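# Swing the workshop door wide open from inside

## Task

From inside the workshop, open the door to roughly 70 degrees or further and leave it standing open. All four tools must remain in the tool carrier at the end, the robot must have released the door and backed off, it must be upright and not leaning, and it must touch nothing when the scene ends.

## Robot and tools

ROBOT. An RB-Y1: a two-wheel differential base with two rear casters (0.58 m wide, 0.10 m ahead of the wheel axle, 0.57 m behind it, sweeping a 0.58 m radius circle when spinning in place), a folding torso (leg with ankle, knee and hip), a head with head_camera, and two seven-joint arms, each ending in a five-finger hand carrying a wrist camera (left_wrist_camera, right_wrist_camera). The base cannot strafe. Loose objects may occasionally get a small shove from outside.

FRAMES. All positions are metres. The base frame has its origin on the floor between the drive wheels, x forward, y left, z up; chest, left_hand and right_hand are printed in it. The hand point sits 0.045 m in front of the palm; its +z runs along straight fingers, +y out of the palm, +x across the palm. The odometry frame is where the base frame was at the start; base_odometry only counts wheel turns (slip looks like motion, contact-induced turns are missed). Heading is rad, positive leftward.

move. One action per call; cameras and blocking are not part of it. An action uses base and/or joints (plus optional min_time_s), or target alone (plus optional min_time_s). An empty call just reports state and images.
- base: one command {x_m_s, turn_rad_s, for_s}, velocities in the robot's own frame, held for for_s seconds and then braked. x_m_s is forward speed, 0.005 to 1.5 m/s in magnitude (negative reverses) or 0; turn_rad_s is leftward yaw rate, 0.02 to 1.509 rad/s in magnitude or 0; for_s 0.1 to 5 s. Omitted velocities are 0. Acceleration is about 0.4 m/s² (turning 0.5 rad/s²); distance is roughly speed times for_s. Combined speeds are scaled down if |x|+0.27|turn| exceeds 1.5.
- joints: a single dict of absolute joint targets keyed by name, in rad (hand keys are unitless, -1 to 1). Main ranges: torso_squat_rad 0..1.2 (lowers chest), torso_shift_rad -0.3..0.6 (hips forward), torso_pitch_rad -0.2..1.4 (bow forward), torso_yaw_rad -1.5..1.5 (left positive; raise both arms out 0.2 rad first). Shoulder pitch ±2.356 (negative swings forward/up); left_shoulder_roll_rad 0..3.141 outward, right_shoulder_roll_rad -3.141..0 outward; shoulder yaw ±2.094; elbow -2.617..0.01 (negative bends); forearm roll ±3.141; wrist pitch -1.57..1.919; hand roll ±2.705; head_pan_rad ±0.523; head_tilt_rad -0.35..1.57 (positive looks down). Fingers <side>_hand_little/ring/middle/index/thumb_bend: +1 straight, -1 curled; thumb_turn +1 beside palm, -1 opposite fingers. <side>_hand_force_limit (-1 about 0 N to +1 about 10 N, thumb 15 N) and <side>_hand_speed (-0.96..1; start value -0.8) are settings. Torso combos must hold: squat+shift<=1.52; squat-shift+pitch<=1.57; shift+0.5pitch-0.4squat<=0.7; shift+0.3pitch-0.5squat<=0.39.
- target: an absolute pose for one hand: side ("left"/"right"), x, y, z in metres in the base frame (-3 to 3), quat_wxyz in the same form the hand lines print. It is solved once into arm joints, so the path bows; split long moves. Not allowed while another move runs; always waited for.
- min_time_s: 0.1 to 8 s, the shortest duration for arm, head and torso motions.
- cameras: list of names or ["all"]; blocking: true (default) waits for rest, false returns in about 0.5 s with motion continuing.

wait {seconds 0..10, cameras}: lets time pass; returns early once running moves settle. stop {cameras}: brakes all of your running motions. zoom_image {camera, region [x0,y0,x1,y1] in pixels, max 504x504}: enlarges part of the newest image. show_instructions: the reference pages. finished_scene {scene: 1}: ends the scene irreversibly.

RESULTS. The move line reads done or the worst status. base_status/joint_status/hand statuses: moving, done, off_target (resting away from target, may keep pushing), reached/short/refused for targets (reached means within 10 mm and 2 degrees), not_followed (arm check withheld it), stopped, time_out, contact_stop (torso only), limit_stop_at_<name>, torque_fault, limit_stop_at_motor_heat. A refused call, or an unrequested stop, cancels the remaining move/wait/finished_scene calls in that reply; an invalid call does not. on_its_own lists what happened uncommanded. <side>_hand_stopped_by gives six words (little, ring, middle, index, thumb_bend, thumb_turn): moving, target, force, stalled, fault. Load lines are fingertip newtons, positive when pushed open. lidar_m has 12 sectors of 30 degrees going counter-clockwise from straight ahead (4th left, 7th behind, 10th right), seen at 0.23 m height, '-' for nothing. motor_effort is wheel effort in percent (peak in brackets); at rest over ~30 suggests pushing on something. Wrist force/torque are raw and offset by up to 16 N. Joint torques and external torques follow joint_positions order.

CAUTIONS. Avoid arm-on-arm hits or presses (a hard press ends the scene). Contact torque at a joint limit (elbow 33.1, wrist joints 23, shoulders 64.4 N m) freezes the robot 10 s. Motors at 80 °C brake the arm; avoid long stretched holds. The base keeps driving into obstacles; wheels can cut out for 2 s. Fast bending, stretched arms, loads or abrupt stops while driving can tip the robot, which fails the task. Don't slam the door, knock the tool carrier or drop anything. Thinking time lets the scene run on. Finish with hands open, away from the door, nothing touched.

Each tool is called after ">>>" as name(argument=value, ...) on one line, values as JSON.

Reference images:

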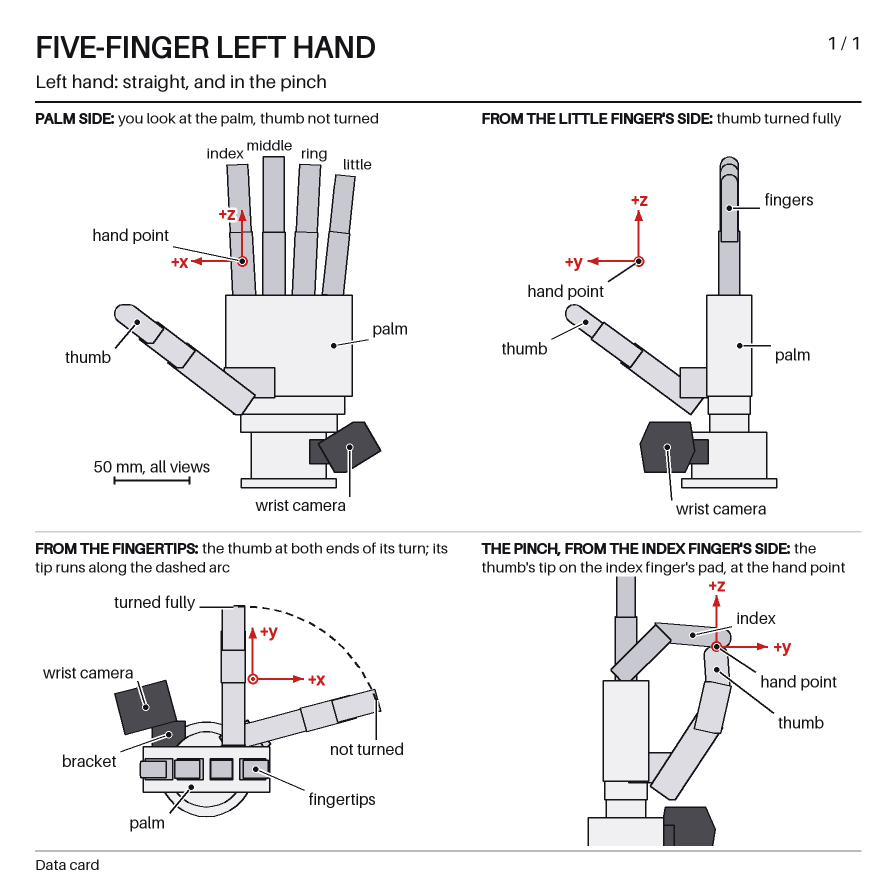

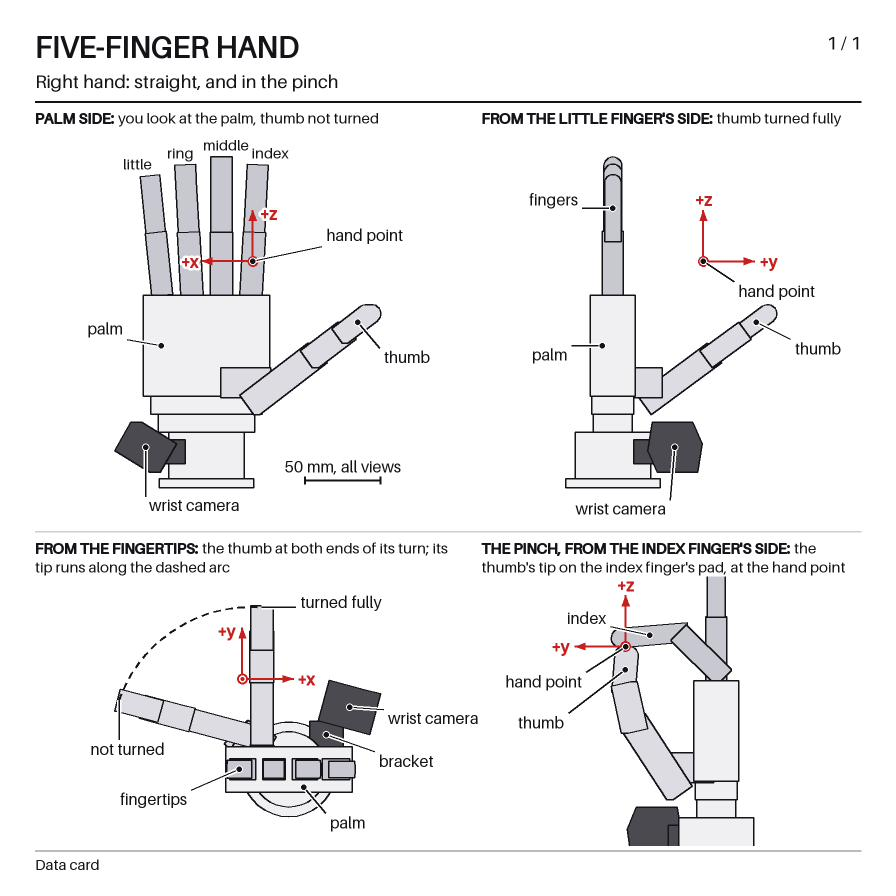

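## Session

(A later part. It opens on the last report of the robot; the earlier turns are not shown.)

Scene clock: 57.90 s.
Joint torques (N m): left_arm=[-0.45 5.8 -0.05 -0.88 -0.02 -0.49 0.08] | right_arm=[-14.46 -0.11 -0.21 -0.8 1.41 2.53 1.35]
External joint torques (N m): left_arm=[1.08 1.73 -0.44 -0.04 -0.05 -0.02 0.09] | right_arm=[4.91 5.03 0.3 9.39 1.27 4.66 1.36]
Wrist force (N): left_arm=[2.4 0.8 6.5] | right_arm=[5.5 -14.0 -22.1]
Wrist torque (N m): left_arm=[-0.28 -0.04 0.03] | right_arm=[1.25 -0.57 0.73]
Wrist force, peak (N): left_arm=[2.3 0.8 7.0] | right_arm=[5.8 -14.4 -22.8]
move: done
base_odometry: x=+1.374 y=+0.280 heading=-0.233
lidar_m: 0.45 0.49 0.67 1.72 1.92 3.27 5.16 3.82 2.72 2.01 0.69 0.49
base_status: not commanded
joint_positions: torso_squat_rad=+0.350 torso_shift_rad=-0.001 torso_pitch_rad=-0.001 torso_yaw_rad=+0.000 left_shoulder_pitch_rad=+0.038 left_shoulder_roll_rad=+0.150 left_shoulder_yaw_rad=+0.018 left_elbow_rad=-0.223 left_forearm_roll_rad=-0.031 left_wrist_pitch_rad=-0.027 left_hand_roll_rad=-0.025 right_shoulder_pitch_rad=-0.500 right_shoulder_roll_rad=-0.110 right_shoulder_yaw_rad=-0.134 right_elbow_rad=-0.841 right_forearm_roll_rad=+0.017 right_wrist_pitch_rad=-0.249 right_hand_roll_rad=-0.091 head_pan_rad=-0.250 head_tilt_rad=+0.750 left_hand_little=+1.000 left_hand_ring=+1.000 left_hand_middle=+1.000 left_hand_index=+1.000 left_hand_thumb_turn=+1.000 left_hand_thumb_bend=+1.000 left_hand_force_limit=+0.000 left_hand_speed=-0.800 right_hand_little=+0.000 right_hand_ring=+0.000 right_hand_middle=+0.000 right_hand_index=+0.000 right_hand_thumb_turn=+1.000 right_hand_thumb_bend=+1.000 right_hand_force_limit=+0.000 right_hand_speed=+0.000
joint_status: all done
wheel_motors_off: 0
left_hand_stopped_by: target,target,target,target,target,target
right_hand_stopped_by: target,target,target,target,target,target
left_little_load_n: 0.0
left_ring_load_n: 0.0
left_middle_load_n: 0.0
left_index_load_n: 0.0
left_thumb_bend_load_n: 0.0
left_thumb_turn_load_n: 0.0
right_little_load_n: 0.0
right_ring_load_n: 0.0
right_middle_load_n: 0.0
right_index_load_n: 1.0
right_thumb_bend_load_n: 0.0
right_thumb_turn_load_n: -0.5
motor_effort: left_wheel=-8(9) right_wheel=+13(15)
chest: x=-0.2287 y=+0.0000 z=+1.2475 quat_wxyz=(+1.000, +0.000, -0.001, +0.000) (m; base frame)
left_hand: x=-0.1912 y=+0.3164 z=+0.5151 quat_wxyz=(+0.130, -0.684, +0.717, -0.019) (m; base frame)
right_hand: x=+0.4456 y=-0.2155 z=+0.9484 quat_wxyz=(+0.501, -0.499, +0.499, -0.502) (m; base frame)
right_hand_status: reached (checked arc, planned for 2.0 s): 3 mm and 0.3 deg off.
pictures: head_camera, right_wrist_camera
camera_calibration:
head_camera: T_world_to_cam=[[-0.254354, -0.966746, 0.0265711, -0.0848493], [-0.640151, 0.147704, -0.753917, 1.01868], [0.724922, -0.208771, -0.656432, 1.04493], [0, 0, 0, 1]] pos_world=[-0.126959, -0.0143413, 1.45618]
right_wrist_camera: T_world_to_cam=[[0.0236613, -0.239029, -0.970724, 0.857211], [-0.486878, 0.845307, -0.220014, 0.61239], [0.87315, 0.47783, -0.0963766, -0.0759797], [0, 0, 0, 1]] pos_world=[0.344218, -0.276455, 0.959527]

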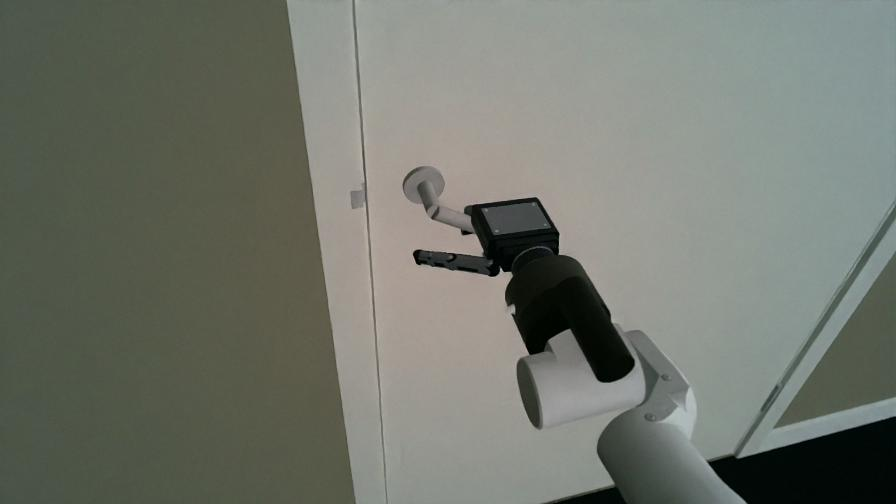

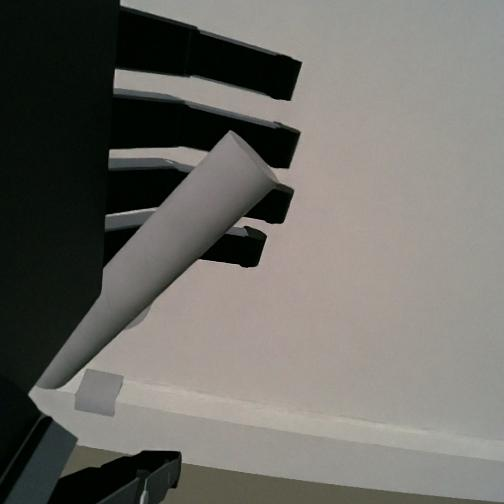

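>>> move(target={"side": "right", "x": 0.442, "y": -0.215, "z": 0.925, "quat_wxyz": [0.5, -0.5, 0.5, -0.5]}, min_time_s=1.5, cameras=["head_camera", "right_wrist_camera"])

>>> zoom_image(camera="head_camera", region=[380, 70, 620, 250])

Scene clock: 60.23 s.
Joint torques (N m): left_arm=[-0.93 5.69 -0.27 -0.73 0.11 -0.4 0.11] | right_arm=[-11.86 3.37 2.73 -0.08 1.62 1.83 0.96]
External joint torques (N m): left_arm=[0.6 1.62 -0.67 0.1 0.08 0.07 0.12] | right_arm=[7.73 8.73 3.09 9.69 1.5 3.95 0.96]
Wrist force (N): left_arm=[1.9 1.0 6.1] | right_arm=[12.6 -11.2 0.9]
Wrist torque (N m): left_arm=[-0.23 0.02 0.02] | right_arm=[0.32 -0.51 1.06]
Wrist force, peak (N): left_arm=[2.6 1.3 7.2] | right_arm=[9.4 -12.8 -33.9]
move: done
base_odometry: x=+1.374 y=+0.280 heading=-0.233
lidar_m: 0.46 0.48 0.65 1.72 1.94 3.25 5.16 3.82 2.72 2.03 0.69 0.50
base_status: not commanded
joint_positions: torso_squat_rad=+0.350 torso_shift_rad=+0.000 torso_pitch_rad=-0.001 torso_yaw_rad=+0.000 left_shoulder_pitch_rad=+0.038 left_shoulder_roll_rad=+0.150 left_shoulder_yaw_rad=+0.018 left_elbow_rad=-0.223 left_forearm_roll_rad=-0.031 left_wrist_pitch_rad=-0.027 left_hand_roll_rad=-0.025 right_shoulder_pitch_rad=-0.543 right_shoulder_roll_rad=-0.112 right_shoulder_yaw_rad=-0.148 right_elbow_rad=-0.690 right_forearm_roll_rad=+0.014 right_wrist_pitch_rad=-0.357 right_hand_roll_rad=-0.082 head_pan_rad=-0.250 head_tilt_rad=+0.750 left_hand_little=+1.000 left_hand_ring=+1.000 left_hand_middle=+1.000 left_hand_index=+1.000 left_hand_thumb_turn=+1.000 left_hand_thumb_bend=+1.000 left_hand_force_limit=+0.000 left_hand_speed=-0.800 right_hand_little=+0.000 right_hand_ring=+0.000 right_hand_middle=+0.000 right_hand_index=+0.000 right_hand_thumb_turn=+1.000 right_hand_thumb_bend=+1.000 right_hand_force_limit=+0.000 right_hand_speed=+0.000
joint_status: all done
wheel_motors_off: 0
left_hand_stopped_by: target,target,target,target,target,target
right_hand_stopped_by: target,target,target,target,target,target
left_little_load_n: 0.0
left_ring_load_n: 0.0
left_middle_load_n: 0.0
left_index_load_n: 0.0
left_thumb_bend_load_n: 0.0
left_thumb_turn_load_n: 0.0
right_little_load_n: 0.0
right_ring_load_n: 0.0
right_middle_load_n: 0.0
right_index_load_n: 2.5
right_thumb_bend_load_n: 0.0
right_thumb_turn_load_n: -0.5
motor_effort: left_wheel=-9(9) right_wheel=+15(19)
chest: x=-0.2286 y=+0.0000 z=+1.2475 quat_wxyz=(+1.000, +0.000, +0.000, +0.000) (m; base frame)
left_hand: x=-0.1912 y=+0.3164 z=+0.5151 quat_wxyz=(+0.130, -0.684, +0.717, -0.019) (m; base frame)
right_hand: x=+0.4432 y=-0.2161 z=+0.9283 quat_wxyz=(+0.500, -0.499, +0.499, -0.501) (m; base frame)
right_hand_status: reached (checked arc, planned for 1.5 s): 4 mm and 0.2 deg off.
pictures: head_camera, right_wrist_camera
camera_calibration:
head_camera: T_world_to_cam=[[-0.254439, -0.966721, 0.0266506, -0.0849752], [-0.640241, 0.147729, -0.753835, 1.01855], [0.724811, -0.208868, -0.656523, 1.04504], [0, 0, 0, 1]] pos_world=[-0.126959, -0.0143411, 1.45618]
right_wrist_camera: T_world_to_cam=[[0.0212865, -0.239427, -0.970681, 0.838592], [-0.486426, 0.845757, -0.21928, 0.606567], [0.873462, 0.476832, -0.0984603, -0.0739732], [0, 0, 0, 1]] pos_world=[0.341812, -0.276954, 0.93973]

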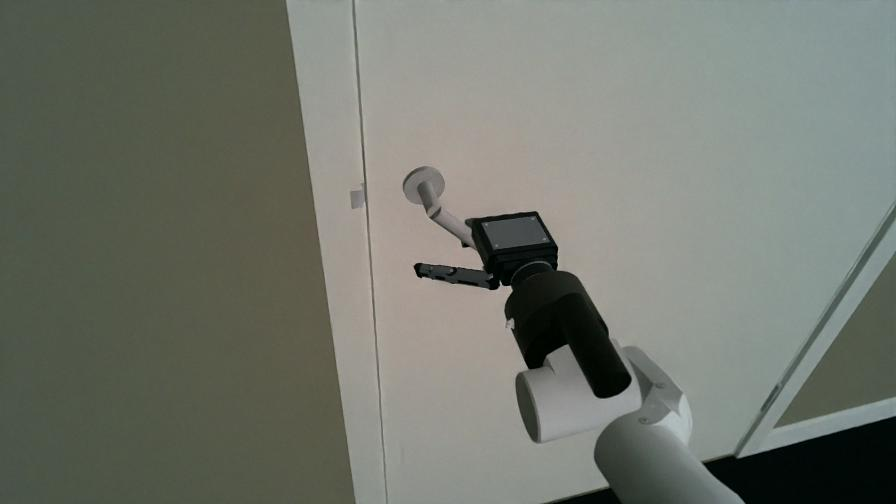

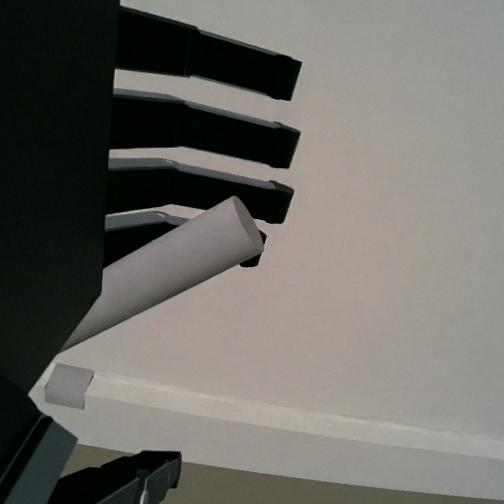

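Scaled by 2.100 from the camera's 896x504 image, which has a finer 1280x720 frame.

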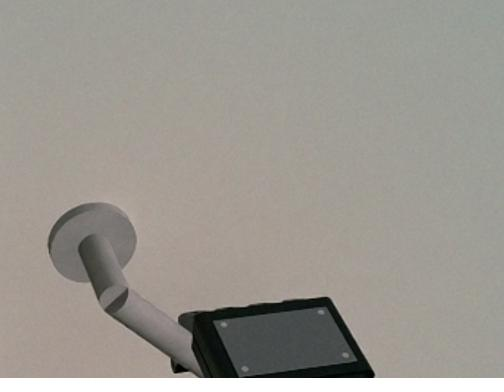

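>>> move(base={"x_m_s": -0.05, "for_s": 1.6}, cameras=["head_camera", "right_wrist_camera"])

Scene clock: 62.80 s.
Joint torques (N m): left_arm=[-1.22 5.48 -0.6 -1.03 -0.04 -0.33 0.15] | right_arm=[-18.29 17.81 11.53 -3.86 3.42 0.07 0.22]
External joint torques (N m): left_arm=[0.3 1.39 -0.99 -0.2 -0.08 0.14 0.15] | right_arm=[1.26 23.25 11.9 5.91 3.3 2.2 0.22]
Wrist force (N): left_arm=[1.8 0.2 6.4] | right_arm=[36.0 -3.9 6.1]
Wrist torque (N m): left_arm=[-0.38 0.06 0.03] | right_arm=[0.19 -0.89 2.14]
Wrist force, peak (N): left_arm=[2.4 0.2 6.7] | right_arm=[38.2 -5.5 -8.4]
move: done
base_odometry: x=+1.296 y=+0.299 heading=-0.232
lidar_m: 0.48 0.57 0.77 2.00 1.88 3.25 5.08 3.76 2.67 2.35 0.73 0.48
base_status: done (sent for 1.6 of 1.6 s)
joint_positions: torso_squat_rad=+0.350 torso_shift_rad=+0.000 torso_pitch_rad=+0.000 torso_yaw_rad=-0.001 left_shoulder_pitch_rad=+0.038 left_shoulder_roll_rad=+0.150 left_shoulder_yaw_rad=+0.018 left_elbow_rad=-0.223 left_forearm_roll_rad=-0.031 left_wrist_pitch_rad=-0.027 left_hand_roll_rad=-0.025 right_shoulder_pitch_rad=-0.541 right_shoulder_roll_rad=-0.115 right_shoulder_yaw_rad=-0.150 right_elbow_rad=-0.689 right_forearm_roll_rad=+0.014 right_wrist_pitch_rad=-0.357 right_hand_roll_rad=-0.082 head_pan_rad=-0.250 head_tilt_rad=+0.750 left_hand_little=+1.000 left_hand_ring=+1.000 left_hand_middle=+1.000 left_hand_index=+1.000 left_hand_thumb_turn=+1.000 left_hand_thumb_bend=+1.000 left_hand_force_limit=+0.000 left_hand_speed=-0.800 right_hand_little=+0.000 right_hand_ring=+0.000 right_hand_middle=+0.000 right_hand_index=+0.000 right_hand_thumb_turn=+1.000 right_hand_thumb_bend=+1.000 right_hand_force_limit=+0.000 right_hand_speed=+0.000
joint_status: not commanded
wheel_motors_off: 0
left_hand_stopped_by: target,target,target,target,target,target
right_hand_stopped_by: target,target,target,target,target,target
left_little_load_n: 0.0
left_ring_load_n: 0.0
left_middle_load_n: 0.0
left_index_load_n: 0.0
left_thumb_bend_load_n: 0.0
left_thumb_turn_load_n: 0.0
right_little_load_n: 0.0
right_ring_load_n: 0.0
right_middle_load_n: -0.5
right_index_load_n: 4.5
right_thumb_bend_load_n: 0.0
right_thumb_turn_load_n: 0.0
motor_effort: left_wheel=+6(27) right_wheel=-11(22)
chest: x=-0.2282 y=-0.0003 z=+1.2475 quat_wxyz=(+1.000, +0.000, +0.000, +0.000) (m; base frame)
left_hand: x=-0.1911 y=+0.3163 z=+0.5152 quat_wxyz=(+0.130, -0.684, +0.717, -0.019) (m; base frame)
right_hand: x=+0.4428 y=-0.2202 z=+0.9269 quat_wxyz=(+0.498, -0.499, +0.501, -0.502) (m; base frame)
pictures: head_camera, right_wrist_camera
camera_calibration:
head_camera: T_world_to_cam=[[-0.254815, -0.966627, 0.0264983, -0.0850594], [-0.640541, 0.148199, -0.753488, 1.0184], [0.724415, -0.208973, -0.656927, 1.04513], [0, 0, 0, 1]] pos_world=[-0.126456, -0.0147423, 1.45618]
right_wrist_camera: T_world_to_cam=[[0.0176162, -0.240872, -0.970397, 0.837263], [-0.482848, 0.847823, -0.219212, 0.608317], [0.875527, 0.472416, -0.101369, -0.0709567], [0, 0, 0, 1]] pos_world=[0.3411, -0.280552, 0.938635]

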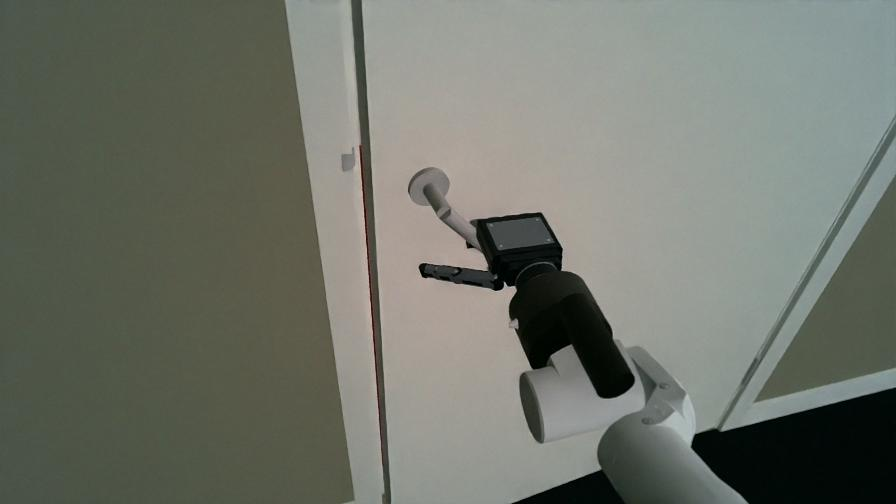

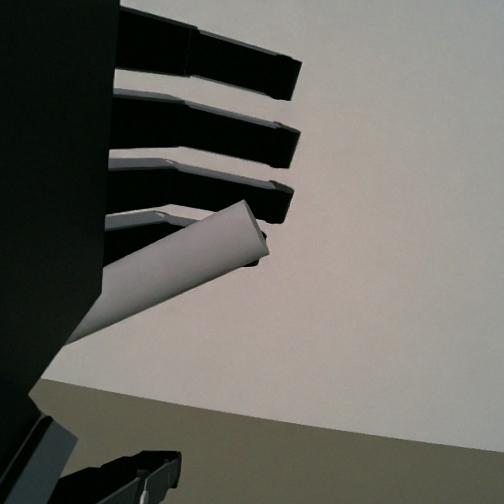

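>>> move(target={"side": "right", "x": 0.442, "y": -0.225, "z": 0.975, "quat_wxyz": [0.5, -0.5, 0.5, -0.5]}, min_time_s=1.0)

>>> move(base={"x_m_s": -0.12, "for_s": 1.4}, cameras=["head_camera", "right_wrist_camera"])

Scene clock: 64.97 s.
Joint torques (N m): left_arm=[-0.84 5.73 -0.26 -0.75 0.26 -0.65 0.22] | right_arm=[-12.93 -4.26 1.07 -5.38 0.34 0.18 -0.05]
External joint torques (N m): left_arm=[0.67 1.66 -0.66 0.08 0.23 -0.18 0.23] | right_arm=[5.87 1.07 2.13 5.17 0.19 2.29 -0.05]
Wrist force (N): left_arm=[1.4 0.7 5.8] | right_arm=[3.7 -1.5 -1.7]
Wrist torque (N m): left_arm=[-0.25 0.10 -0.03] | right_arm=[0.74 -0.72 0.31]
Wrist force, peak (N): left_arm=[1.8 1.2 6.8] | right_arm=[25.8 -27.9 4.9]
move: done
base_odometry: x=+1.296 y=+0.299 heading=-0.232
lidar_m: 0.47 0.57 0.77 2.01 1.88 3.25 5.07 3.76 2.67 2.36 0.73 0.47
base_status: not commanded
joint_positions: torso_squat_rad=+0.350 torso_shift_rad=+0.000 torso_pitch_rad=-0.001 torso_yaw_rad=+0.000 left_shoulder_pitch_rad=+0.038 left_shoulder_roll_rad=+0.150 left_shoulder_yaw_rad=+0.018 left_elbow_rad=-0.223 left_forearm_roll_rad=-0.031 left_wrist_pitch_rad=-0.027 left_hand_roll_rad=-0.025 right_shoulder_pitch_rad=-0.435 right_shoulder_roll_rad=-0.139 right_shoulder_yaw_rad=-0.099 right_elbow_rad=-1.050 right_forearm_roll_rad=+0.029 right_wrist_pitch_rad=-0.101 right_hand_roll_rad=-0.146 head_pan_rad=-0.250 head_tilt_rad=+0.750 left_hand_little=+1.000 left_hand_ring=+1.000 left_hand_middle=+1.000 left_hand_index=+1.000 left_hand_thumb_turn=+1.000 left_hand_thumb_bend=+1.000 left_hand_force_limit=+0.000 left_hand_speed=-0.800 right_hand_little=+0.000 right_hand_ring=+0.000 right_hand_middle=+0.000 right_hand_index=+0.000 right_hand_thumb_turn=+1.000 right_hand_thumb_bend=+1.000 right_hand_force_limit=+0.000 right_hand_speed=+0.000
joint_status: all done
wheel_motors_off: 0
left_hand_stopped_by: target,target,target,target,target,target
right_hand_stopped_by: target,target,target,target,target,target
left_little_load_n: 0.0
left_ring_load_n: 0.0
left_middle_load_n: 0.0
left_index_load_n: 0.0
left_thumb_bend_load_n: 0.0
left_thumb_turn_load_n: 0.0
right_little_load_n: 1.0
right_ring_load_n: 0.5
right_middle_load_n: 0.0
right_index_load_n: 0.0
right_thumb_bend_load_n: 0.0
right_thumb_turn_load_n: -0.5
motor_effort: left_wheel=+13(13) right_wheel=-17(18)
chest: x=-0.2283 y=-0.0001 z=+1.2475 quat_wxyz=(+1.000, +0.000, +0.000, +0.000) (m; base frame)
left_hand: x=-0.1913 y=+0.3164 z=+0.5151 quat_wxyz=(+0.130, -0.684, +0.717, -0.019) (m; base frame)
right_hand: x=+0.4427 y=-0.2243 z=+0.9769 quat_wxyz=(+0.502, -0.499, +0.498, -0.501) (m; base frame)
right_hand_status: reached (checked arc, planned for 1.0 s): 2 mm and 0.3 deg off.
pictures: none

Scene clock: 67.33 s.
Joint torques (N m): left_arm=[-1.65 5.7 -0.43 -0.95 -0.03 -0.42 0.24] | right_arm=[-8.23 11.01 10.24 0.02 0.42 2.71 -0.28]
External joint torques (N m): left_arm=[-0.12 1.61 -0.83 -0.12 -0.06 0.05 0.24] | right_arm=[10.62 16.43 11.33 10.57 0.27 4.82 -0.28]
Wrist force (N): left_arm=[1.8 0.9 6.8] | right_arm=[27.0 -12.7 11.0]
Wrist torque (N m): left_arm=[-0.27 0.10 0.01] | right_arm=[0.11 -1.61 0.79]
Wrist force, peak (N): left_arm=[2.5 0.9 7.1] | right_arm=[31.0 -14.1 9.2]
move: done
base_odometry: x=+1.132 y=+0.337 heading=-0.234
lidar_m: 0.71 0.74 1.01 2.34 1.78 3.17 4.91 4.06 2.58 2.88 0.85 0.46
base_status: done (sent for 1.4 of 1.4 s)
joint_positions: torso_squat_rad=+0.350 torso_shift_rad=+0.000 torso_pitch_rad=-0.001 torso_yaw_rad=+0.000 left_shoulder_pitch_rad=+0.038 left_shoulder_roll_rad=+0.150 left_shoulder_yaw_rad=+0.018 left_elbow_rad=-0.223 left_forearm_roll_rad=-0.031 left_wrist_pitch_rad=-0.027 left_hand_roll_rad=-0.025 right_shoulder_pitch_rad=-0.436 right_shoulder_roll_rad=-0.143 right_shoulder_yaw_rad=-0.101 right_elbow_rad=-1.051 right_forearm_roll_rad=+0.029 right_wrist_pitch_rad=-0.101 right_hand_roll_rad=-0.146 head_pan_rad=-0.250 head_tilt_rad=+0.750 left_hand_little=+1.000 left_hand_ring=+1.000 left_hand_middle=+1.000 left_hand_index=+1.000 left_hand_thumb_turn=+1.000 left_hand_thumb_bend=+1.000 left_hand_force_limit=+0.000 left_hand_speed=-0.800 right_hand_little=+0.001 right_hand_ring=+0.000 right_hand_middle=+0.000 right_hand_index=-0.001 right_hand_thumb_turn=+1.000 right_hand_thumb_bend=+1.000 right_hand_force_limit=+0.000 right_hand_speed=+0.000
joint_status: not commanded
wheel_motors_off: 0
left_hand_stopped_by: target,target,target,target,target,target
right_hand_stopped_by: target,target,target,target,target,target
left_little_load_n: 0.0
left_ring_load_n: 0.0
left_middle_load_n: 0.0
left_index_load_n: 0.0
left_thumb_bend_load_n: 0.0
left_thumb_turn_load_n: 0.0
right_little_load_n: 7.5
right_ring_load_n: 0.0
right_middle_load_n: 0.0
right_index_load_n: -6.5
right_thumb_bend_load_n: 0.0
right_thumb_turn_load_n: 0.0
motor_effort: left_wheel=-17(26) right_wheel=+15(45)
chest: x=-0.2285 y=-0.0002 z=+1.2475 quat_wxyz=(+1.000, +0.000, +0.000, +0.000) (m; base frame)
left_hand: x=-0.1912 y=+0.3164 z=+0.5152 quat_wxyz=(+0.130, -0.684, +0.717, -0.019) (m; base frame)
right_hand: x=+0.4433 y=-0.2275 z=+0.9794 quat_wxyz=(+0.501, -0.498, +0.498, -0.504) (m; base frame)
pictures: head_camera, right_wrist_camera
camera_calibration:
head_camera: T_world_to_cam=[[-0.254626, -0.966677, 0.0264699, -0.0849748], [-0.640276, 0.148011, -0.75375, 1.0186], [0.724715, -0.208872, -0.656628, 1.04497], [0, 0, 0, 1]] pos_world=[-0.126758, -0.014642, 1.45618]
right_wrist_camera: T_world_to_cam=[[0.0271616, -0.240804, -0.970194, 0.882012], [-0.484322, 0.845859, -0.223504, 0.630696], [0.874468, 0.475957, -0.0936521, -0.0689794], [0, 0, 0, 1]] pos_world=[0.341823, -0.288256, 0.990225]

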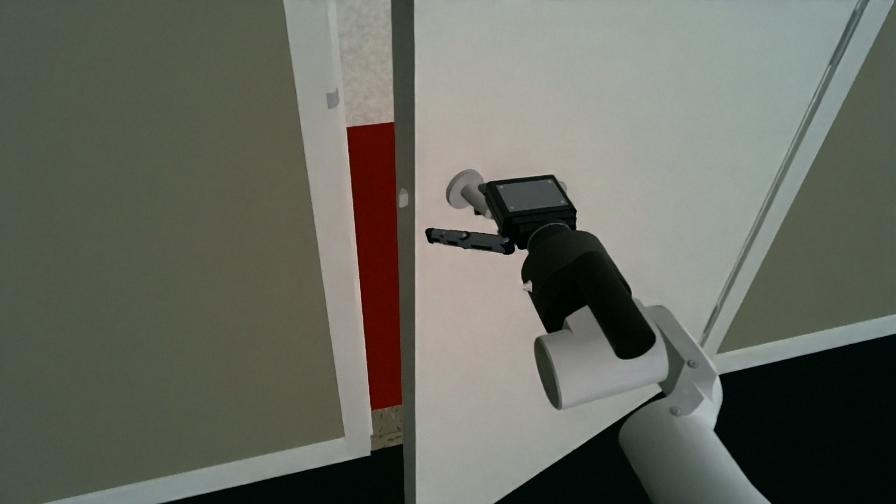

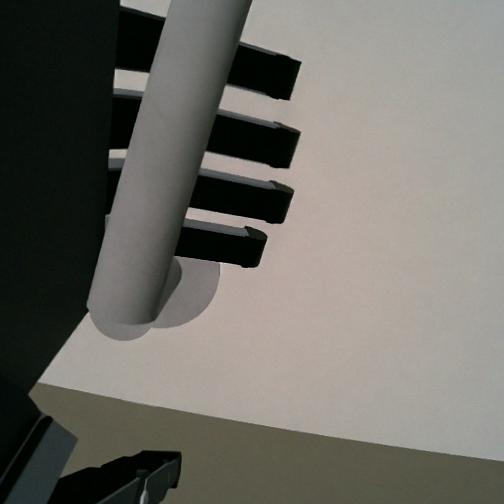

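>>> move(target={"side": "right", "x": 0.443, "y": -0.258, "z": 0.978, "quat_wxyz": [0.5691, -0.5691, 0.4197, -0.4197]}, min_time_s=1.0, cameras=["head_camera", "right_wrist_camera"])

Scene clock: 70.17 s.
Joint torques (N m): left_arm=[-0.92 5.08 -0.5 -0.87 0.04 -0.47 -0.04] | right_arm=[-16.46 -8.43 -0.9 -3 0.28 -0.02 0.4]
External joint torques (N m): left_arm=[0.61 1 -0.89 -0.03 0.01 0 -0.04] | right_arm=[4.69 3.48 4.2 2.98 0.86 1.62 0.4]
Wrist force (N): left_arm=[1.4 0.6 5.7] | right_arm=[2.6 4.0 -1.4]
Wrist torque (N m): left_arm=[-0.26 0.12 -0.01] | right_arm=[1.30 -0.53 0.37]
Wrist force, peak (N): left_arm=[2.9 0.3 7.0] | right_arm=[95.3 -47.4 20.6]
move: done
base_odometry: x=+1.132 y=+0.337 heading=-0.234
lidar_m: 0.71 0.74 1.00 2.35 1.77 3.17 4.91 4.07 2.57 2.88 0.86 0.44
base_status: not commanded
joint_positions: torso_squat_rad=+0.350 torso_shift_rad=+0.000 torso_pitch_rad=-0.001 torso_yaw_rad=+0.000 left_shoulder_pitch_rad=+0.038 left_shoulder_roll_rad=+0.150 left_shoulder_yaw_rad=+0.018 left_elbow_rad=-0.223 left_forearm_roll_rad=-0.031 left_wrist_pitch_rad=-0.027 left_hand_roll_rad=-0.025 right_shoulder_pitch_rad=-0.666 right_shoulder_roll_rad=-0.570 right_shoulder_yaw_rad=+0.510 right_elbow_rad=-0.590 right_forearm_roll_rad=-0.129 right_wrist_pitch_rad=-0.528 right_hand_roll_rad=-0.687 head_pan_rad=-0.250 head_tilt_rad=+0.750 left_hand_little=+1.000 left_hand_ring=+1.000 left_hand_middle=+1.000 left_hand_index=+1.000 left_hand_thumb_turn=+1.000 left_hand_thumb_bend=+1.000 left_hand_force_limit=+0.000 left_hand_speed=-0.800 right_hand_little=+0.000 right_hand_ring=+0.000 right_hand_middle=+0.000 right_hand_index=-0.008 right_hand_thumb_turn=+1.000 right_hand_thumb_bend=+1.000 right_hand_force_limit=+0.000 right_hand_speed=+0.000
joint_status: all done
wheel_motors_off: 0
left_hand_stopped_by: target,target,target,target,target,target
right_hand_stopped_by: target,target,target,target,target,target
left_little_load_n: 0.0
left_ring_load_n: 0.0
left_middle_load_n: 0.0
left_index_load_n: 0.0
left_thumb_bend_load_n: 0.0
left_thumb_turn_load_n: 0.0
right_little_load_n: 0.0
right_ring_load_n: 0.0
right_middle_load_n: 0.0
right_index_load_n: 0.0
right_thumb_bend_load_n: 0.0
right_thumb_turn_load_n: 0.0
motor_effort: left_wheel=-13(32) right_wheel=+14(22)
chest: x=-0.2283 y=+0.0000 z=+1.2475 quat_wxyz=(+1.000, +0.000, +0.000, +0.000) (m; base frame)
left_hand: x=-0.1913 y=+0.3165 z=+0.5151 quat_wxyz=(+0.130, -0.684, +0.717, -0.019) (m; base frame)
right_hand: x=+0.4435 y=-0.2576 z=+0.9797 quat_wxyz=(+0.568, -0.569, +0.420, -0.421) (m; base frame)
right_hand_status: reached (checked arc, planned for 1.0 s): 2 mm and 0.2 deg off.
pictures: head_camera, right_wrist_camera
camera_calibration:
head_camera: T_world_to_cam=[[-0.254285, -0.966758, 0.0267856, -0.0850507], [-0.640608, 0.14762, -0.753545, 1.01834], [0.724542, -0.208774, -0.65685, 1.04519], [0, 0, 0, 1]] pos_world=[-0.126557, -0.014341, 1.45618]
right_wrist_camera: T_world_to_cam=[[0.0879665, -0.224139, -0.970579, 0.852835], [-0.714103, 0.665126, -0.218321, 0.706627], [0.694492, 0.712298, -0.101549, 0.0937394], [0, 0, 0, 1]] pos_world=[0.364482, -0.345613, 0.991534]

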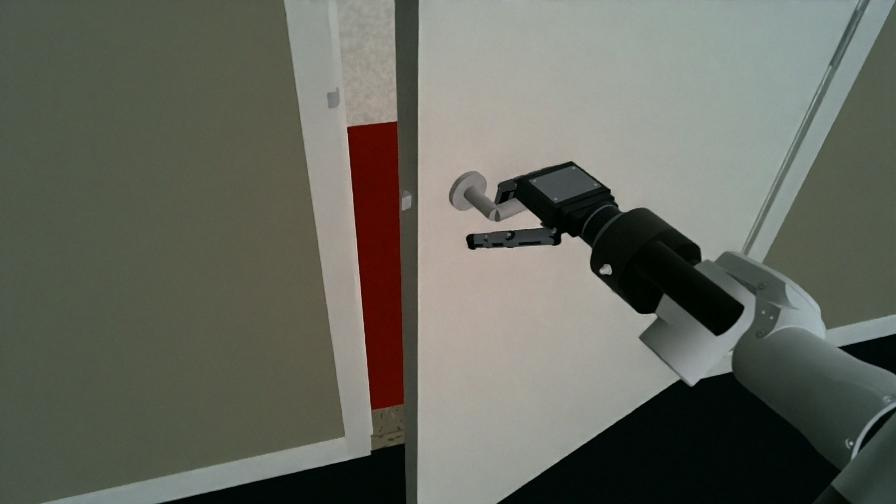

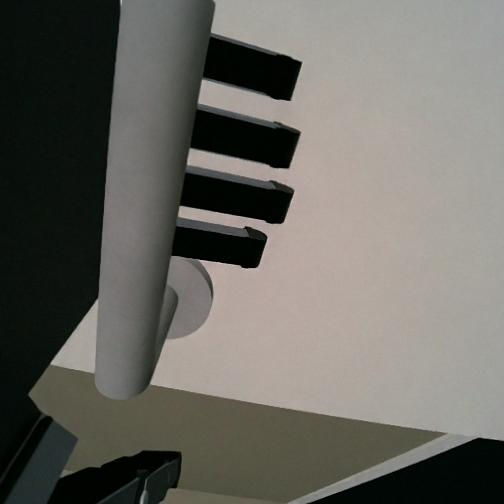

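>>> move(target={"side": "right", "x": 0.440, "y": -0.275, "z": 0.976, "quat_wxyz": [0.5691, -0.5691, 0.4197, -0.4197]}, min_time_s=1.0)

>>> move(base={"x_m_s": -0.12, "for_s": 1.0}, cameras=["head_camera", "right_wrist_camera"])

Scene clock: 72.60 s.
Joint torques (N m): left_arm=[-0.88 5.5 0.09 -0.67 0.13 -0.39 0.2] | right_arm=[-18.23 -14.1 -2 -1.45 -0.22 -0.11 -0.2]
External joint torques (N m): left_arm=[0.64 1.43 -0.31 0.17 0.1 0.08 0.21] | right_arm=[2.88 -1.72 2.8 4.1 0.47 1.49 -0.2]
Wrist force (N): left_arm=[2.0 0.7 5.7] | right_arm=[-0.2 6.5 1.4]
Wrist torque (N m): left_arm=[-0.21 0.02 0.02] | right_arm=[1.21 -0.67 0.15]
Wrist force, peak (N): left_arm=[1.5 0.9 7.0] | right_arm=[1.9 9.8 0.1]
move: done
base_odometry: x=+1.132 y=+0.337 heading=-0.234
lidar_m: 0.71 0.74 1.01 2.34 1.79 3.16 4.90 4.06 2.57 2.89 0.85 0.44
base_status: not commanded
joint_positions: torso_squat_rad=+0.350 torso_shift_rad=+0.000 torso_pitch_rad=+0.000 torso_yaw_rad=+0.000 left_shoulder_pitch_rad=+0.038 left_shoulder_roll_rad=+0.150 left_shoulder_yaw_rad=+0.018 left_elbow_rad=-0.223 left_forearm_roll_rad=-0.031 left_wrist_pitch_rad=-0.027 left_hand_roll_rad=-0.025 right_shoulder_pitch_rad=-0.682 right_shoulder_roll_rad=-0.583 right_shoulder_yaw_rad=+0.527 right_elbow_rad=-0.520 right_forearm_roll_rad=-0.124 right_wrist_pitch_rad=-0.587 right_hand_roll_rad=-0.719 head_pan_rad=-0.250 head_tilt_rad=+0.750 left_hand_little=+1.000 left_hand_ring=+1.000 left_hand_middle=+1.000 left_hand_index=+1.000 left_hand_thumb_turn=+1.000 left_hand_thumb_bend=+1.000 left_hand_force_limit=+0.000 left_hand_speed=-0.800 right_hand_little=+0.000 right_hand_ring=+0.000 right_hand_middle=+0.000 right_hand_index=-0.008 right_hand_thumb_turn=+1.000 right_hand_thumb_bend=+1.000 right_hand_force_limit=+0.000 right_hand_speed=+0.000
joint_status: all done
wheel_motors_off: 0
left_hand_stopped_by: target,target,target,target,target,target
right_hand_stopped_by: target,target,target,target,target,target
left_little_load_n: 0.0
left_ring_load_n: 0.0
left_middle_load_n: 0.0
left_index_load_n: 0.0
left_thumb_bend_load_n: 0.0
left_thumb_turn_load_n: 0.0
right_little_load_n: 0.0
right_ring_load_n: 0.5
right_middle_load_n: 0.0
right_index_load_n: 0.0
right_thumb_bend_load_n: 0.0
right_thumb_turn_load_n: 0.0
motor_effort: left_wheel=-12(13) right_wheel=+13(14)
chest: x=-0.2283 y=+0.0000 z=+1.2475 quat_wxyz=(+1.000, +0.000, +0.000, +0.000) (m; base frame)
left_hand: x=-0.1914 y=+0.3165 z=+0.5151 quat_wxyz=(+0.130, -0.684, +0.717, -0.019) (m; base frame)
right_hand: x=+0.4403 y=-0.2741 z=+0.9775 quat_wxyz=(+0.567, -0.569, +0.421, -0.421) (m; base frame)
right_hand_status: reached (checked arc, planned for 1.0 s): 2 mm and 0.3 deg off.
pictures: none

Scene clock: 74.67 s.
Joint torques (N m): left_arm=[-1.48 4.97 -0.13 -1.02 0.08 -0.56 0.2] | right_arm=[-13.15 18.62 9.41 -14.18 5.65 -6.15 -0.7]
External joint torques (N m): left_arm=[0.03 0.87 -0.53 -0.19 0.05 -0.09 0.2] | right_arm=[7.97 31.17 14.21 -8.66 6.33 -4.55 -0.7]
Wrist force (N): left_arm=[2.5 0.6 5.8] | right_arm=[50.8 -2.3 14.8]
Wrist torque (N m): left_arm=[-0.29 -0.09 0.03] | right_arm=[0.80 -1.38 1.89]
Wrist force, peak (N): left_arm=[2.2 0.5 6.8] | right_arm=[54.3 -0.6 22.6]
move: done
base_odometry: x=+1.016 y=+0.365 heading=-0.236
lidar_m: 0.82 0.87 1.16 2.34 1.72 3.05 4.79 3.53 2.52 2.90 1.01 0.47
base_status: done (sent for 1 of 1 s)
joint_positions: torso_squat_rad=+0.350 torso_shift_rad=+0.000 torso_pitch_rad=+0.000 torso_yaw_rad=-0.001 left_shoulder_pitch_rad=+0.038 left_shoulder_roll_rad=+0.150 left_shoulder_yaw_rad=+0.018 left_elbow_rad=-0.223 left_forearm_roll_rad=-0.031 left_wrist_pitch_rad=-0.027 left_hand_roll_rad=-0.025 right_shoulder_pitch_rad=-0.683 right_shoulder_roll_rad=-0.592 right_shoulder_yaw_rad=+0.524 right_elbow_rad=-0.517 right_forearm_roll_rad=-0.126 right_wrist_pitch_rad=-0.586 right_hand_roll_rad=-0.719 head_pan_rad=-0.250 head_tilt_rad=+0.750 left_hand_little=+1.000 left_hand_ring=+1.000 left_hand_middle=+1.000 left_hand_index=+1.000 left_hand_thumb_turn=+1.000 left_hand_thumb_bend=+1.000 left_hand_force_limit=+0.000 left_hand_speed=-0.800 right_hand_little=+0.000 right_hand_ring=+0.000 right_hand_middle=+0.000 right_hand_index=-0.008 right_hand_thumb_turn=+1.000 right_hand_thumb_bend=+1.000 right_hand_force_limit=+0.000 right_hand_speed=+0.000
joint_status: not commanded
wheel_motors_off: 0
left_hand_stopped_by: target,target,target,target,target,target
right_hand_stopped_by: target,target,target,target,target,target
left_little_load_n: 0.0
left_ring_load_n: 0.0
left_middle_load_n: 0.0
left_index_load_n: 0.0
left_thumb_bend_load_n: 0.0
left_thumb_turn_load_n: 0.0
right_little_load_n: 5.0
right_ring_load_n: 0.0
right_middle_load_n: 0.0
right_index_load_n: 1.5
right_thumb_bend_load_n: 0.0
right_thumb_turn_load_n: -0.5
motor_effort: left_wheel=-21(31) right_wheel=+12(32)
chest: x=-0.2281 y=-0.0004 z=+1.2475 quat_wxyz=(+1.000, +0.000, +0.000, +0.000) (m; base frame)
left_hand: x=-0.1911 y=+0.3164 z=+0.5153 quat_wxyz=(+0.130, -0.684, +0.717, -0.018) (m; base frame)
right_hand: x=+0.4413 y=-0.2822 z=+0.9794 quat_wxyz=(+0.564, -0.567, +0.423, -0.426) (m; base frame)
pictures: head_camera, right_wrist_camera
camera_calibration:
head_camera: T_world_to_cam=[[-0.254802, -0.966633, 0.0263989, -0.0850558], [-0.64069, 0.148311, -0.753339, 1.01832], [0.724287, -0.208866, -0.657102, 1.04518], [0, 0, 0, 1]] pos_world=[-0.126255, -0.0149428, 1.45618]
right_wrist_camera: T_world_to_cam=[[0.0851617, -0.229282, -0.969627, 0.84594], [-0.705491, 0.673322, -0.22118, 0.722614], [0.703584, 0.702899, -0.104415, 0.108865], [0, 0, 0, 1]] pos_world=[0.36116, -0.369113, 0.991441]

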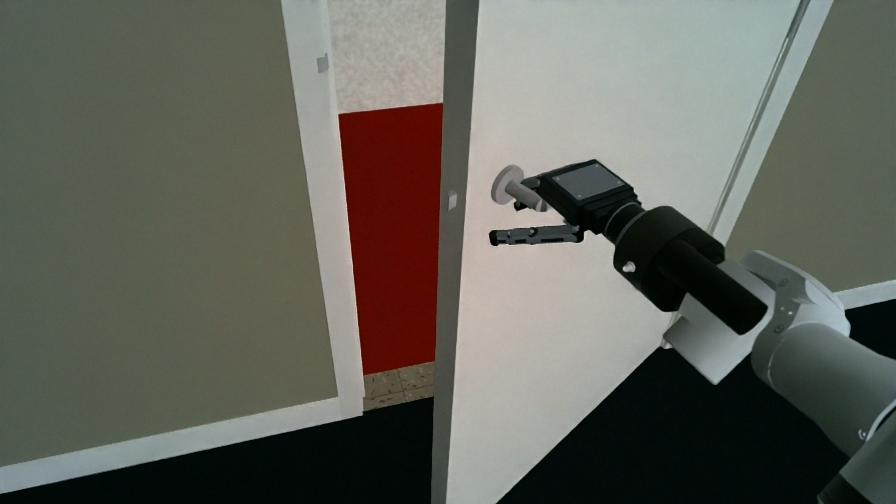

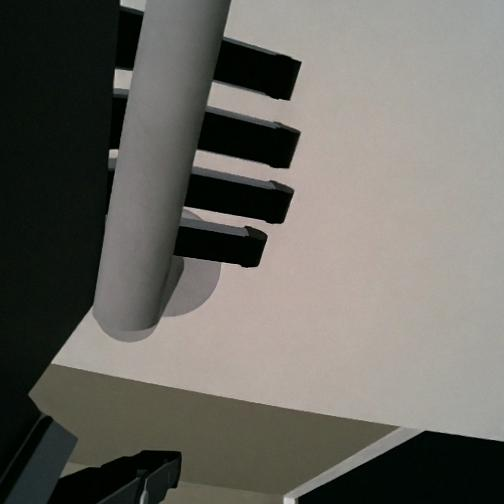

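>>> move(base={"x_m_s": 0.06, "for_s": 0.4})

>>> move(target={"side": "right", "x": 0.442, "y": -0.278, "z": 1.09, "quat_wxyz": [0.5691, -0.5691, 0.4197, -0.4197]}, min_time_s=1.5, cameras=["head_camera", "right_wrist_camera"])

Scene clock: 81.17 s.
Joint torques (N m): left_arm=[-1.19 5.16 0.07 -1.06 -0.06 -0.29 0.25] | right_arm=[-13.24 -5.1 2.17 -3.17 1.72 -0.13 -0.26]
External joint torques (N m): left_arm=[0.32 1.08 -0.32 -0.23 -0.09 0.18 0.26] | right_arm=[7.89 7.33 6.97 2.39 2.4 1.48 -0.26]
Wrist force (N): left_arm=[1.9 1.0 6.4] | right_arm=[9.2 -1.0 3.6]
Wrist torque (N m): left_arm=[-0.22 0.02 -0.01] | right_arm=[1.02 -0.64 0.57]
Wrist force, peak (N): left_arm=[2.4 1.0 6.8] | right_arm=[51.2 -3.1 14.7]
move: done
base_odometry: x=+1.039 y=+0.359 heading=-0.236
lidar_m: 0.81 0.84 1.14 2.34 1.73 3.08 4.81 4.22 2.53 2.89 0.97 0.46
base_status: done (sent for 0.4 of 0.4 s)
joint_positions: torso_squat_rad=+0.350 torso_shift_rad=+0.000 torso_pitch_rad=+0.000 torso_yaw_rad=+0.000 left_shoulder_pitch_rad=+0.038 left_shoulder_roll_rad=+0.150 left_shoulder_yaw_rad=+0.018 left_elbow_rad=-0.223 left_forearm_roll_rad=-0.031 left_wrist_pitch_rad=-0.027 left_hand_roll_rad=-0.025 right_shoulder_pitch_rad=-0.683 right_shoulder_roll_rad=-0.586 right_shoulder_yaw_rad=+0.526 right_elbow_rad=-0.520 right_forearm_roll_rad=-0.125 right_wrist_pitch_rad=-0.587 right_hand_roll_rad=-0.719 head_pan_rad=-0.250 head_tilt_rad=+0.750 left_hand_little=+1.000 left_hand_ring=+1.000 left_hand_middle=+1.000 left_hand_index=+1.000 left_hand_thumb_turn=+1.000 left_hand_thumb_bend=+1.000 left_hand_force_limit=+0.000 left_hand_speed=-0.800 right_hand_little=+0.000 right_hand_ring=+0.000 right_hand_middle=+0.000 right_hand_index=-0.008 right_hand_thumb_turn=+1.000 right_hand_thumb_bend=+1.000 right_hand_force_limit=+0.000 right_hand_speed=+0.000
joint_status: not commanded
wheel_motors_off: 0
left_hand_stopped_by: target,target,target,target,target,target
right_hand_stopped_by: target,target,target,target,target,target
left_little_load_n: 0.0
left_ring_load_n: 0.0
left_middle_load_n: 0.0
left_index_load_n: 0.0
left_thumb_bend_load_n: 0.0
left_thumb_turn_load_n: 0.0
right_little_load_n: 0.5
right_ring_load_n: 0.0
right_middle_load_n: 0.0
right_index_load_n: 0.0
right_thumb_bend_load_n: 0.0
right_thumb_turn_load_n: 0.0
motor_effort: left_wheel=-2(8) right_wheel=-4(32)
chest: x=-0.2282 y=-0.0001 z=+1.2475 quat_wxyz=(+1.000, +0.000, +0.000, +0.000) (m; base frame)
left_hand: x=-0.1913 y=+0.3165 z=+0.5151 quat_wxyz=(+0.130, -0.684, +0.717, -0.019) (m; base frame)
right_hand: x=+0.4410 y=-0.2757 z=+0.9790 quat_wxyz=(+0.567, -0.568, +0.421, -0.423) (m; base frame)
pictures: none

Scene clock: 83.00 s.
Joint torques (N m): left_arm=[-0.71 5.66 -0.12 -0.94 -0.03 -0.34 0.23] | right_arm=[-19.51 -13.97 -7.09 -5.38 -0.1 -1.08 -0.02]
External joint torques (N m): left_arm=[0.81 1.58 -0.52 -0.11 -0.07 0.12 0.24] | right_arm=[0.66 0.37 2.36 -0.2 0.16 0.19 -0.02]
Wrist force (N): left_arm=[2.6 1.2 6.6] | right_arm=[2.5 12.5 0.6]
Wrist torque (N m): left_arm=[-0.21 -0.06 0.07] | right_arm=[1.37 -0.57 0.50]
Wrist force, peak (N): left_arm=[2.5 0.5 6.9] | right_arm=[8.9 17.3 -17.9]
move: done
base_odometry: x=+1.039 y=+0.359 heading=-0.236
lidar_m: 0.56 0.84 1.14 2.33 1.73 3.08 4.80 4.22 2.52 2.90 1.06 0.53
base_status: not commanded
joint_positions: torso_squat_rad=+0.350 torso_shift_rad=+0.000 torso_pitch_rad=+0.000 torso_yaw_rad=+0.000 left_shoulder_pitch_rad=+0.038 left_shoulder_roll_rad=+0.150 left_shoulder_yaw_rad=+0.018 left_elbow_rad=-0.223 left_forearm_roll_rad=-0.031 left_wrist_pitch_rad=-0.027 left_hand_roll_rad=-0.025 right_shoulder_pitch_rad=-0.604 right_shoulder_roll_rad=-0.881 right_shoulder_yaw_rad=+0.535 right_elbow_rad=-1.126 right_forearm_roll_rad=-0.110 right_wrist_pitch_rad=-0.197 right_hand_roll_rad=-0.935 head_pan_rad=-0.250 head_tilt_rad=+0.750 left_hand_little=+1.000 left_hand_ring=+1.000 left_hand_middle=+1.000 left_hand_index=+1.000 left_hand_thumb_turn=+1.000 left_hand_thumb_bend=+1.000 left_hand_force_limit=+0.000 left_hand_speed=-0.800 right_hand_little=+0.000 right_hand_ring=+0.000 right_hand_middle=+0.000 right_hand_index=-0.008 right_hand_thumb_turn=+1.000 right_hand_thumb_bend=+1.000 right_hand_force_limit=+0.000 right_hand_speed=+0.000
joint_status: all done
wheel_motors_off: 0
left_hand_stopped_by: target,target,target,target,target,target
right_hand_stopped_by: target,target,target,target,target,target
left_little_load_n: 0.0
left_ring_load_n: 0.0
left_middle_load_n: 0.0
left_index_load_n: 0.0
left_thumb_bend_load_n: 0.0
left_thumb_turn_load_n: 0.0
right_little_load_n: 0.0
right_ring_load_n: 0.0
right_middle_load_n: 0.0
right_index_load_n: 0.0
right_thumb_bend_load_n: -0.5
right_thumb_turn_load_n: 0.0
motor_effort: left_wheel=+0(2) right_wheel=+3(7)
chest: x=-0.2281 y=-0.0001 z=+1.2475 quat_wxyz=(+1.000, +0.000, +0.000, +0.000) (m; base frame)
left_hand: x=-0.1914 y=+0.3166 z=+0.5152 quat_wxyz=(+0.130, -0.684, +0.717, -0.018) (m; base frame)
right_hand: x=+0.4415 y=-0.2782 z=+1.0905 quat_wxyz=(+0.572, -0.570, +0.417, -0.417) (m; base frame)
right_hand_status: reached (checked arc, planned for 1.5 s): 1 mm and 0.5 deg off.
pictures: head_camera, right_wrist_camera
camera_calibration:
head_camera: T_world_to_cam=[[-0.254257, -0.966768, 0.0267045, -0.0849752], [-0.640763, 0.147708, -0.753396, 1.01825], [0.724414, -0.208667, -0.657025, 1.04527], [0, 0, 0, 1]] pos_world=[-0.126357, -0.0144415, 1.45618]
right_wrist_camera: T_world_to_cam=[[0.0913144, -0.219401, -0.971352, 0.956524], [-0.721686, 0.657538, -0.216363, 0.742121], [0.686171, 0.720769, -0.0982964, 0.123483], [0, 0, 0, 1]] pos_world=[0.363504, -0.367113, 1.10183]

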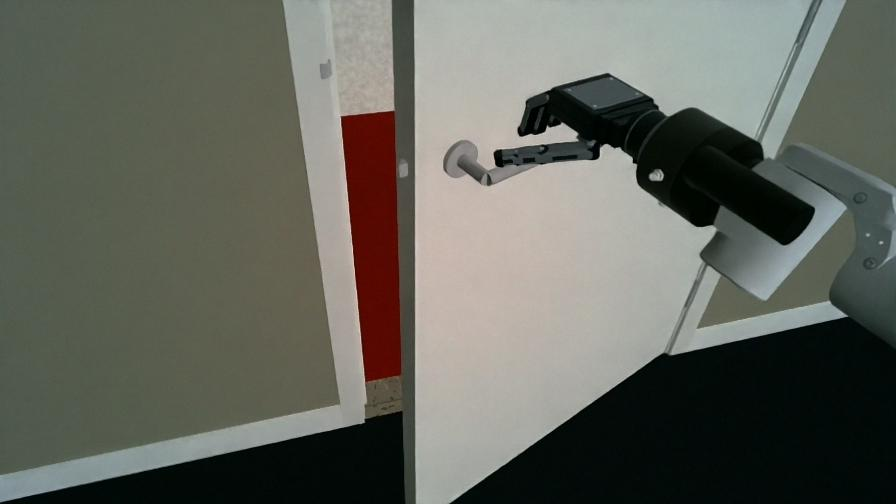

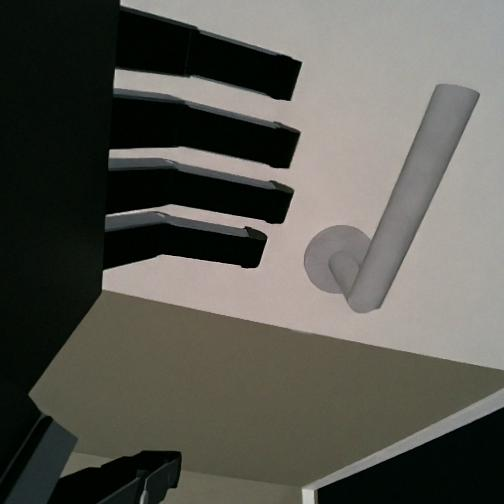

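>>> wait(seconds=0.5, cameras=["head_camera"])

Scene clock: 83.73 s.
Joint torques (N m): left_arm=[-0.95 4.79 -0.04 -1.12 -0.05 -0.23 0.14] | right_arm=[-19.78 -13.63 -7.26 -5.43 -0.09 -1.07 -0.16]
External joint torques (N m): left_arm=[0.56 0.71 -0.44 -0.29 -0.08 0.23 0.14] | right_arm=[0.39 0.72 2.19 -0.25 0.17 0.2 -0.15]
Wrist force (N): left_arm=[2.0 -0.3 5.9] | right_arm=[2.6 12.3 0.2]
Wrist torque (N m): left_arm=[-0.40 0.02 0.03] | right_arm=[1.38 -0.58 0.55]
Wrist force, peak (N): left_arm=[1.9 1.0 7.2] | right_arm=[2.7 12.8 0.8]
base_odometry: x=+1.039 y=+0.359 heading=-0.236
lidar_m: 0.56 0.85 1.14 2.34 1.74 3.08 4.81 4.21 2.52 2.89 1.05 0.52
base_status: not commanded
joint_positions: torso_squat_rad=+0.350 torso_shift_rad=+0.000 torso_pitch_rad=+0.000 torso_yaw_rad=+0.000 left_shoulder_pitch_rad=+0.038 left_shoulder_roll_rad=+0.150 left_shoulder_yaw_rad=+0.018 left_elbow_rad=-0.223 left_forearm_roll_rad=-0.031 left_wrist_pitch_rad=-0.027 left_hand_roll_rad=-0.025 right_shoulder_pitch_rad=-0.604 right_shoulder_roll_rad=-0.881 right_shoulder_yaw_rad=+0.535 right_elbow_rad=-1.126 right_forearm_roll_rad=-0.110 right_wrist_pitch_rad=-0.197 right_hand_roll_rad=-0.935 head_pan_rad=-0.250 head_tilt_rad=+0.750 left_hand_little=+1.000 left_hand_ring=+1.000 left_hand_middle=+1.000 left_hand_index=+1.000 left_hand_thumb_turn=+1.000 left_hand_thumb_bend=+1.000 left_hand_force_limit=+0.000 left_hand_speed=-0.800 right_hand_little=+0.000 right_hand_ring=+0.000 right_hand_middle=+0.000 right_hand_index=-0.008 right_hand_thumb_turn=+1.000 right_hand_thumb_bend=+1.000 right_hand_force_limit=+0.000 right_hand_speed=+0.000
joint_status: all done
wheel_motors_off: 0
left_hand_stopped_by: target,target,target,target,target,target
right_hand_stopped_by: target,target,target,target,target,target
left_little_load_n: 0.0
left_ring_load_n: 0.0
left_middle_load_n: 0.0
left_index_load_n: 0.0
left_thumb_bend_load_n: 0.0
left_thumb_turn_load_n: 0.0
right_little_load_n: 0.0
right_ring_load_n: 0.0
right_middle_load_n: 0.0
right_index_load_n: 0.0
right_thumb_bend_load_n: 0.0
right_thumb_turn_load_n: -0.5
motor_effort: left_wheel=+0(2) right_wheel=+2(7)
chest: x=-0.2281 y=-0.0001 z=+1.2475 quat_wxyz=(+1.000, +0.000, +0.000, +0.000) (m; base frame)
left_hand: x=-0.1914 y=+0.3166 z=+0.5152 quat_wxyz=(+0.130, -0.684, +0.717, -0.018) (m; base frame)
right_hand: x=+0.4415 y=-0.2782 z=+1.0905 quat_wxyz=(+0.572, -0.570, +0.417, -0.417) (m; base frame)
right_hand_status: reached (checked arc, planned for 1.5 s): 1 mm and 0.5 deg off.
wait: 0.50 s; at rest by 0.03 s
pictures: head_camera
camera_calibration:
head_camera: T_world_to_cam=[[-0.254257, -0.966768, 0.0267045, -0.0849752], [-0.640763, 0.147708, -0.753396, 1.01825], [0.724414, -0.208667, -0.657025, 1.04527], [0, 0, 0, 1]] pos_world=[-0.126357, -0.0144415, 1.45618]

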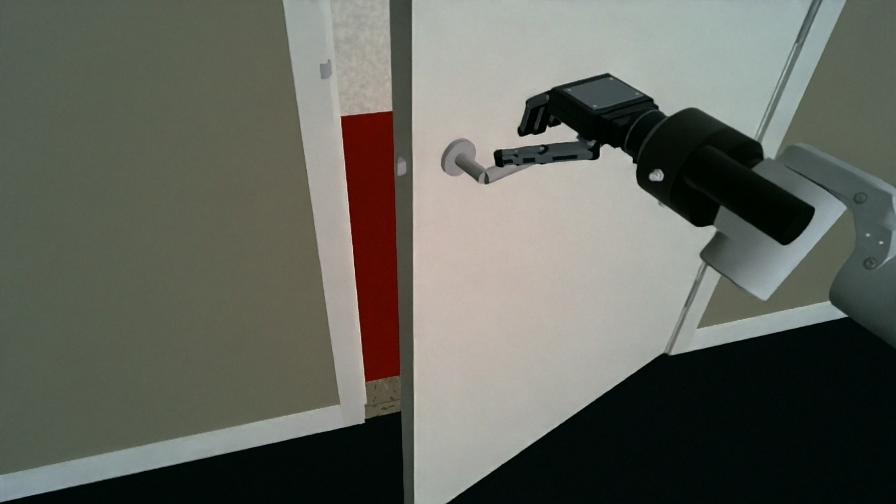

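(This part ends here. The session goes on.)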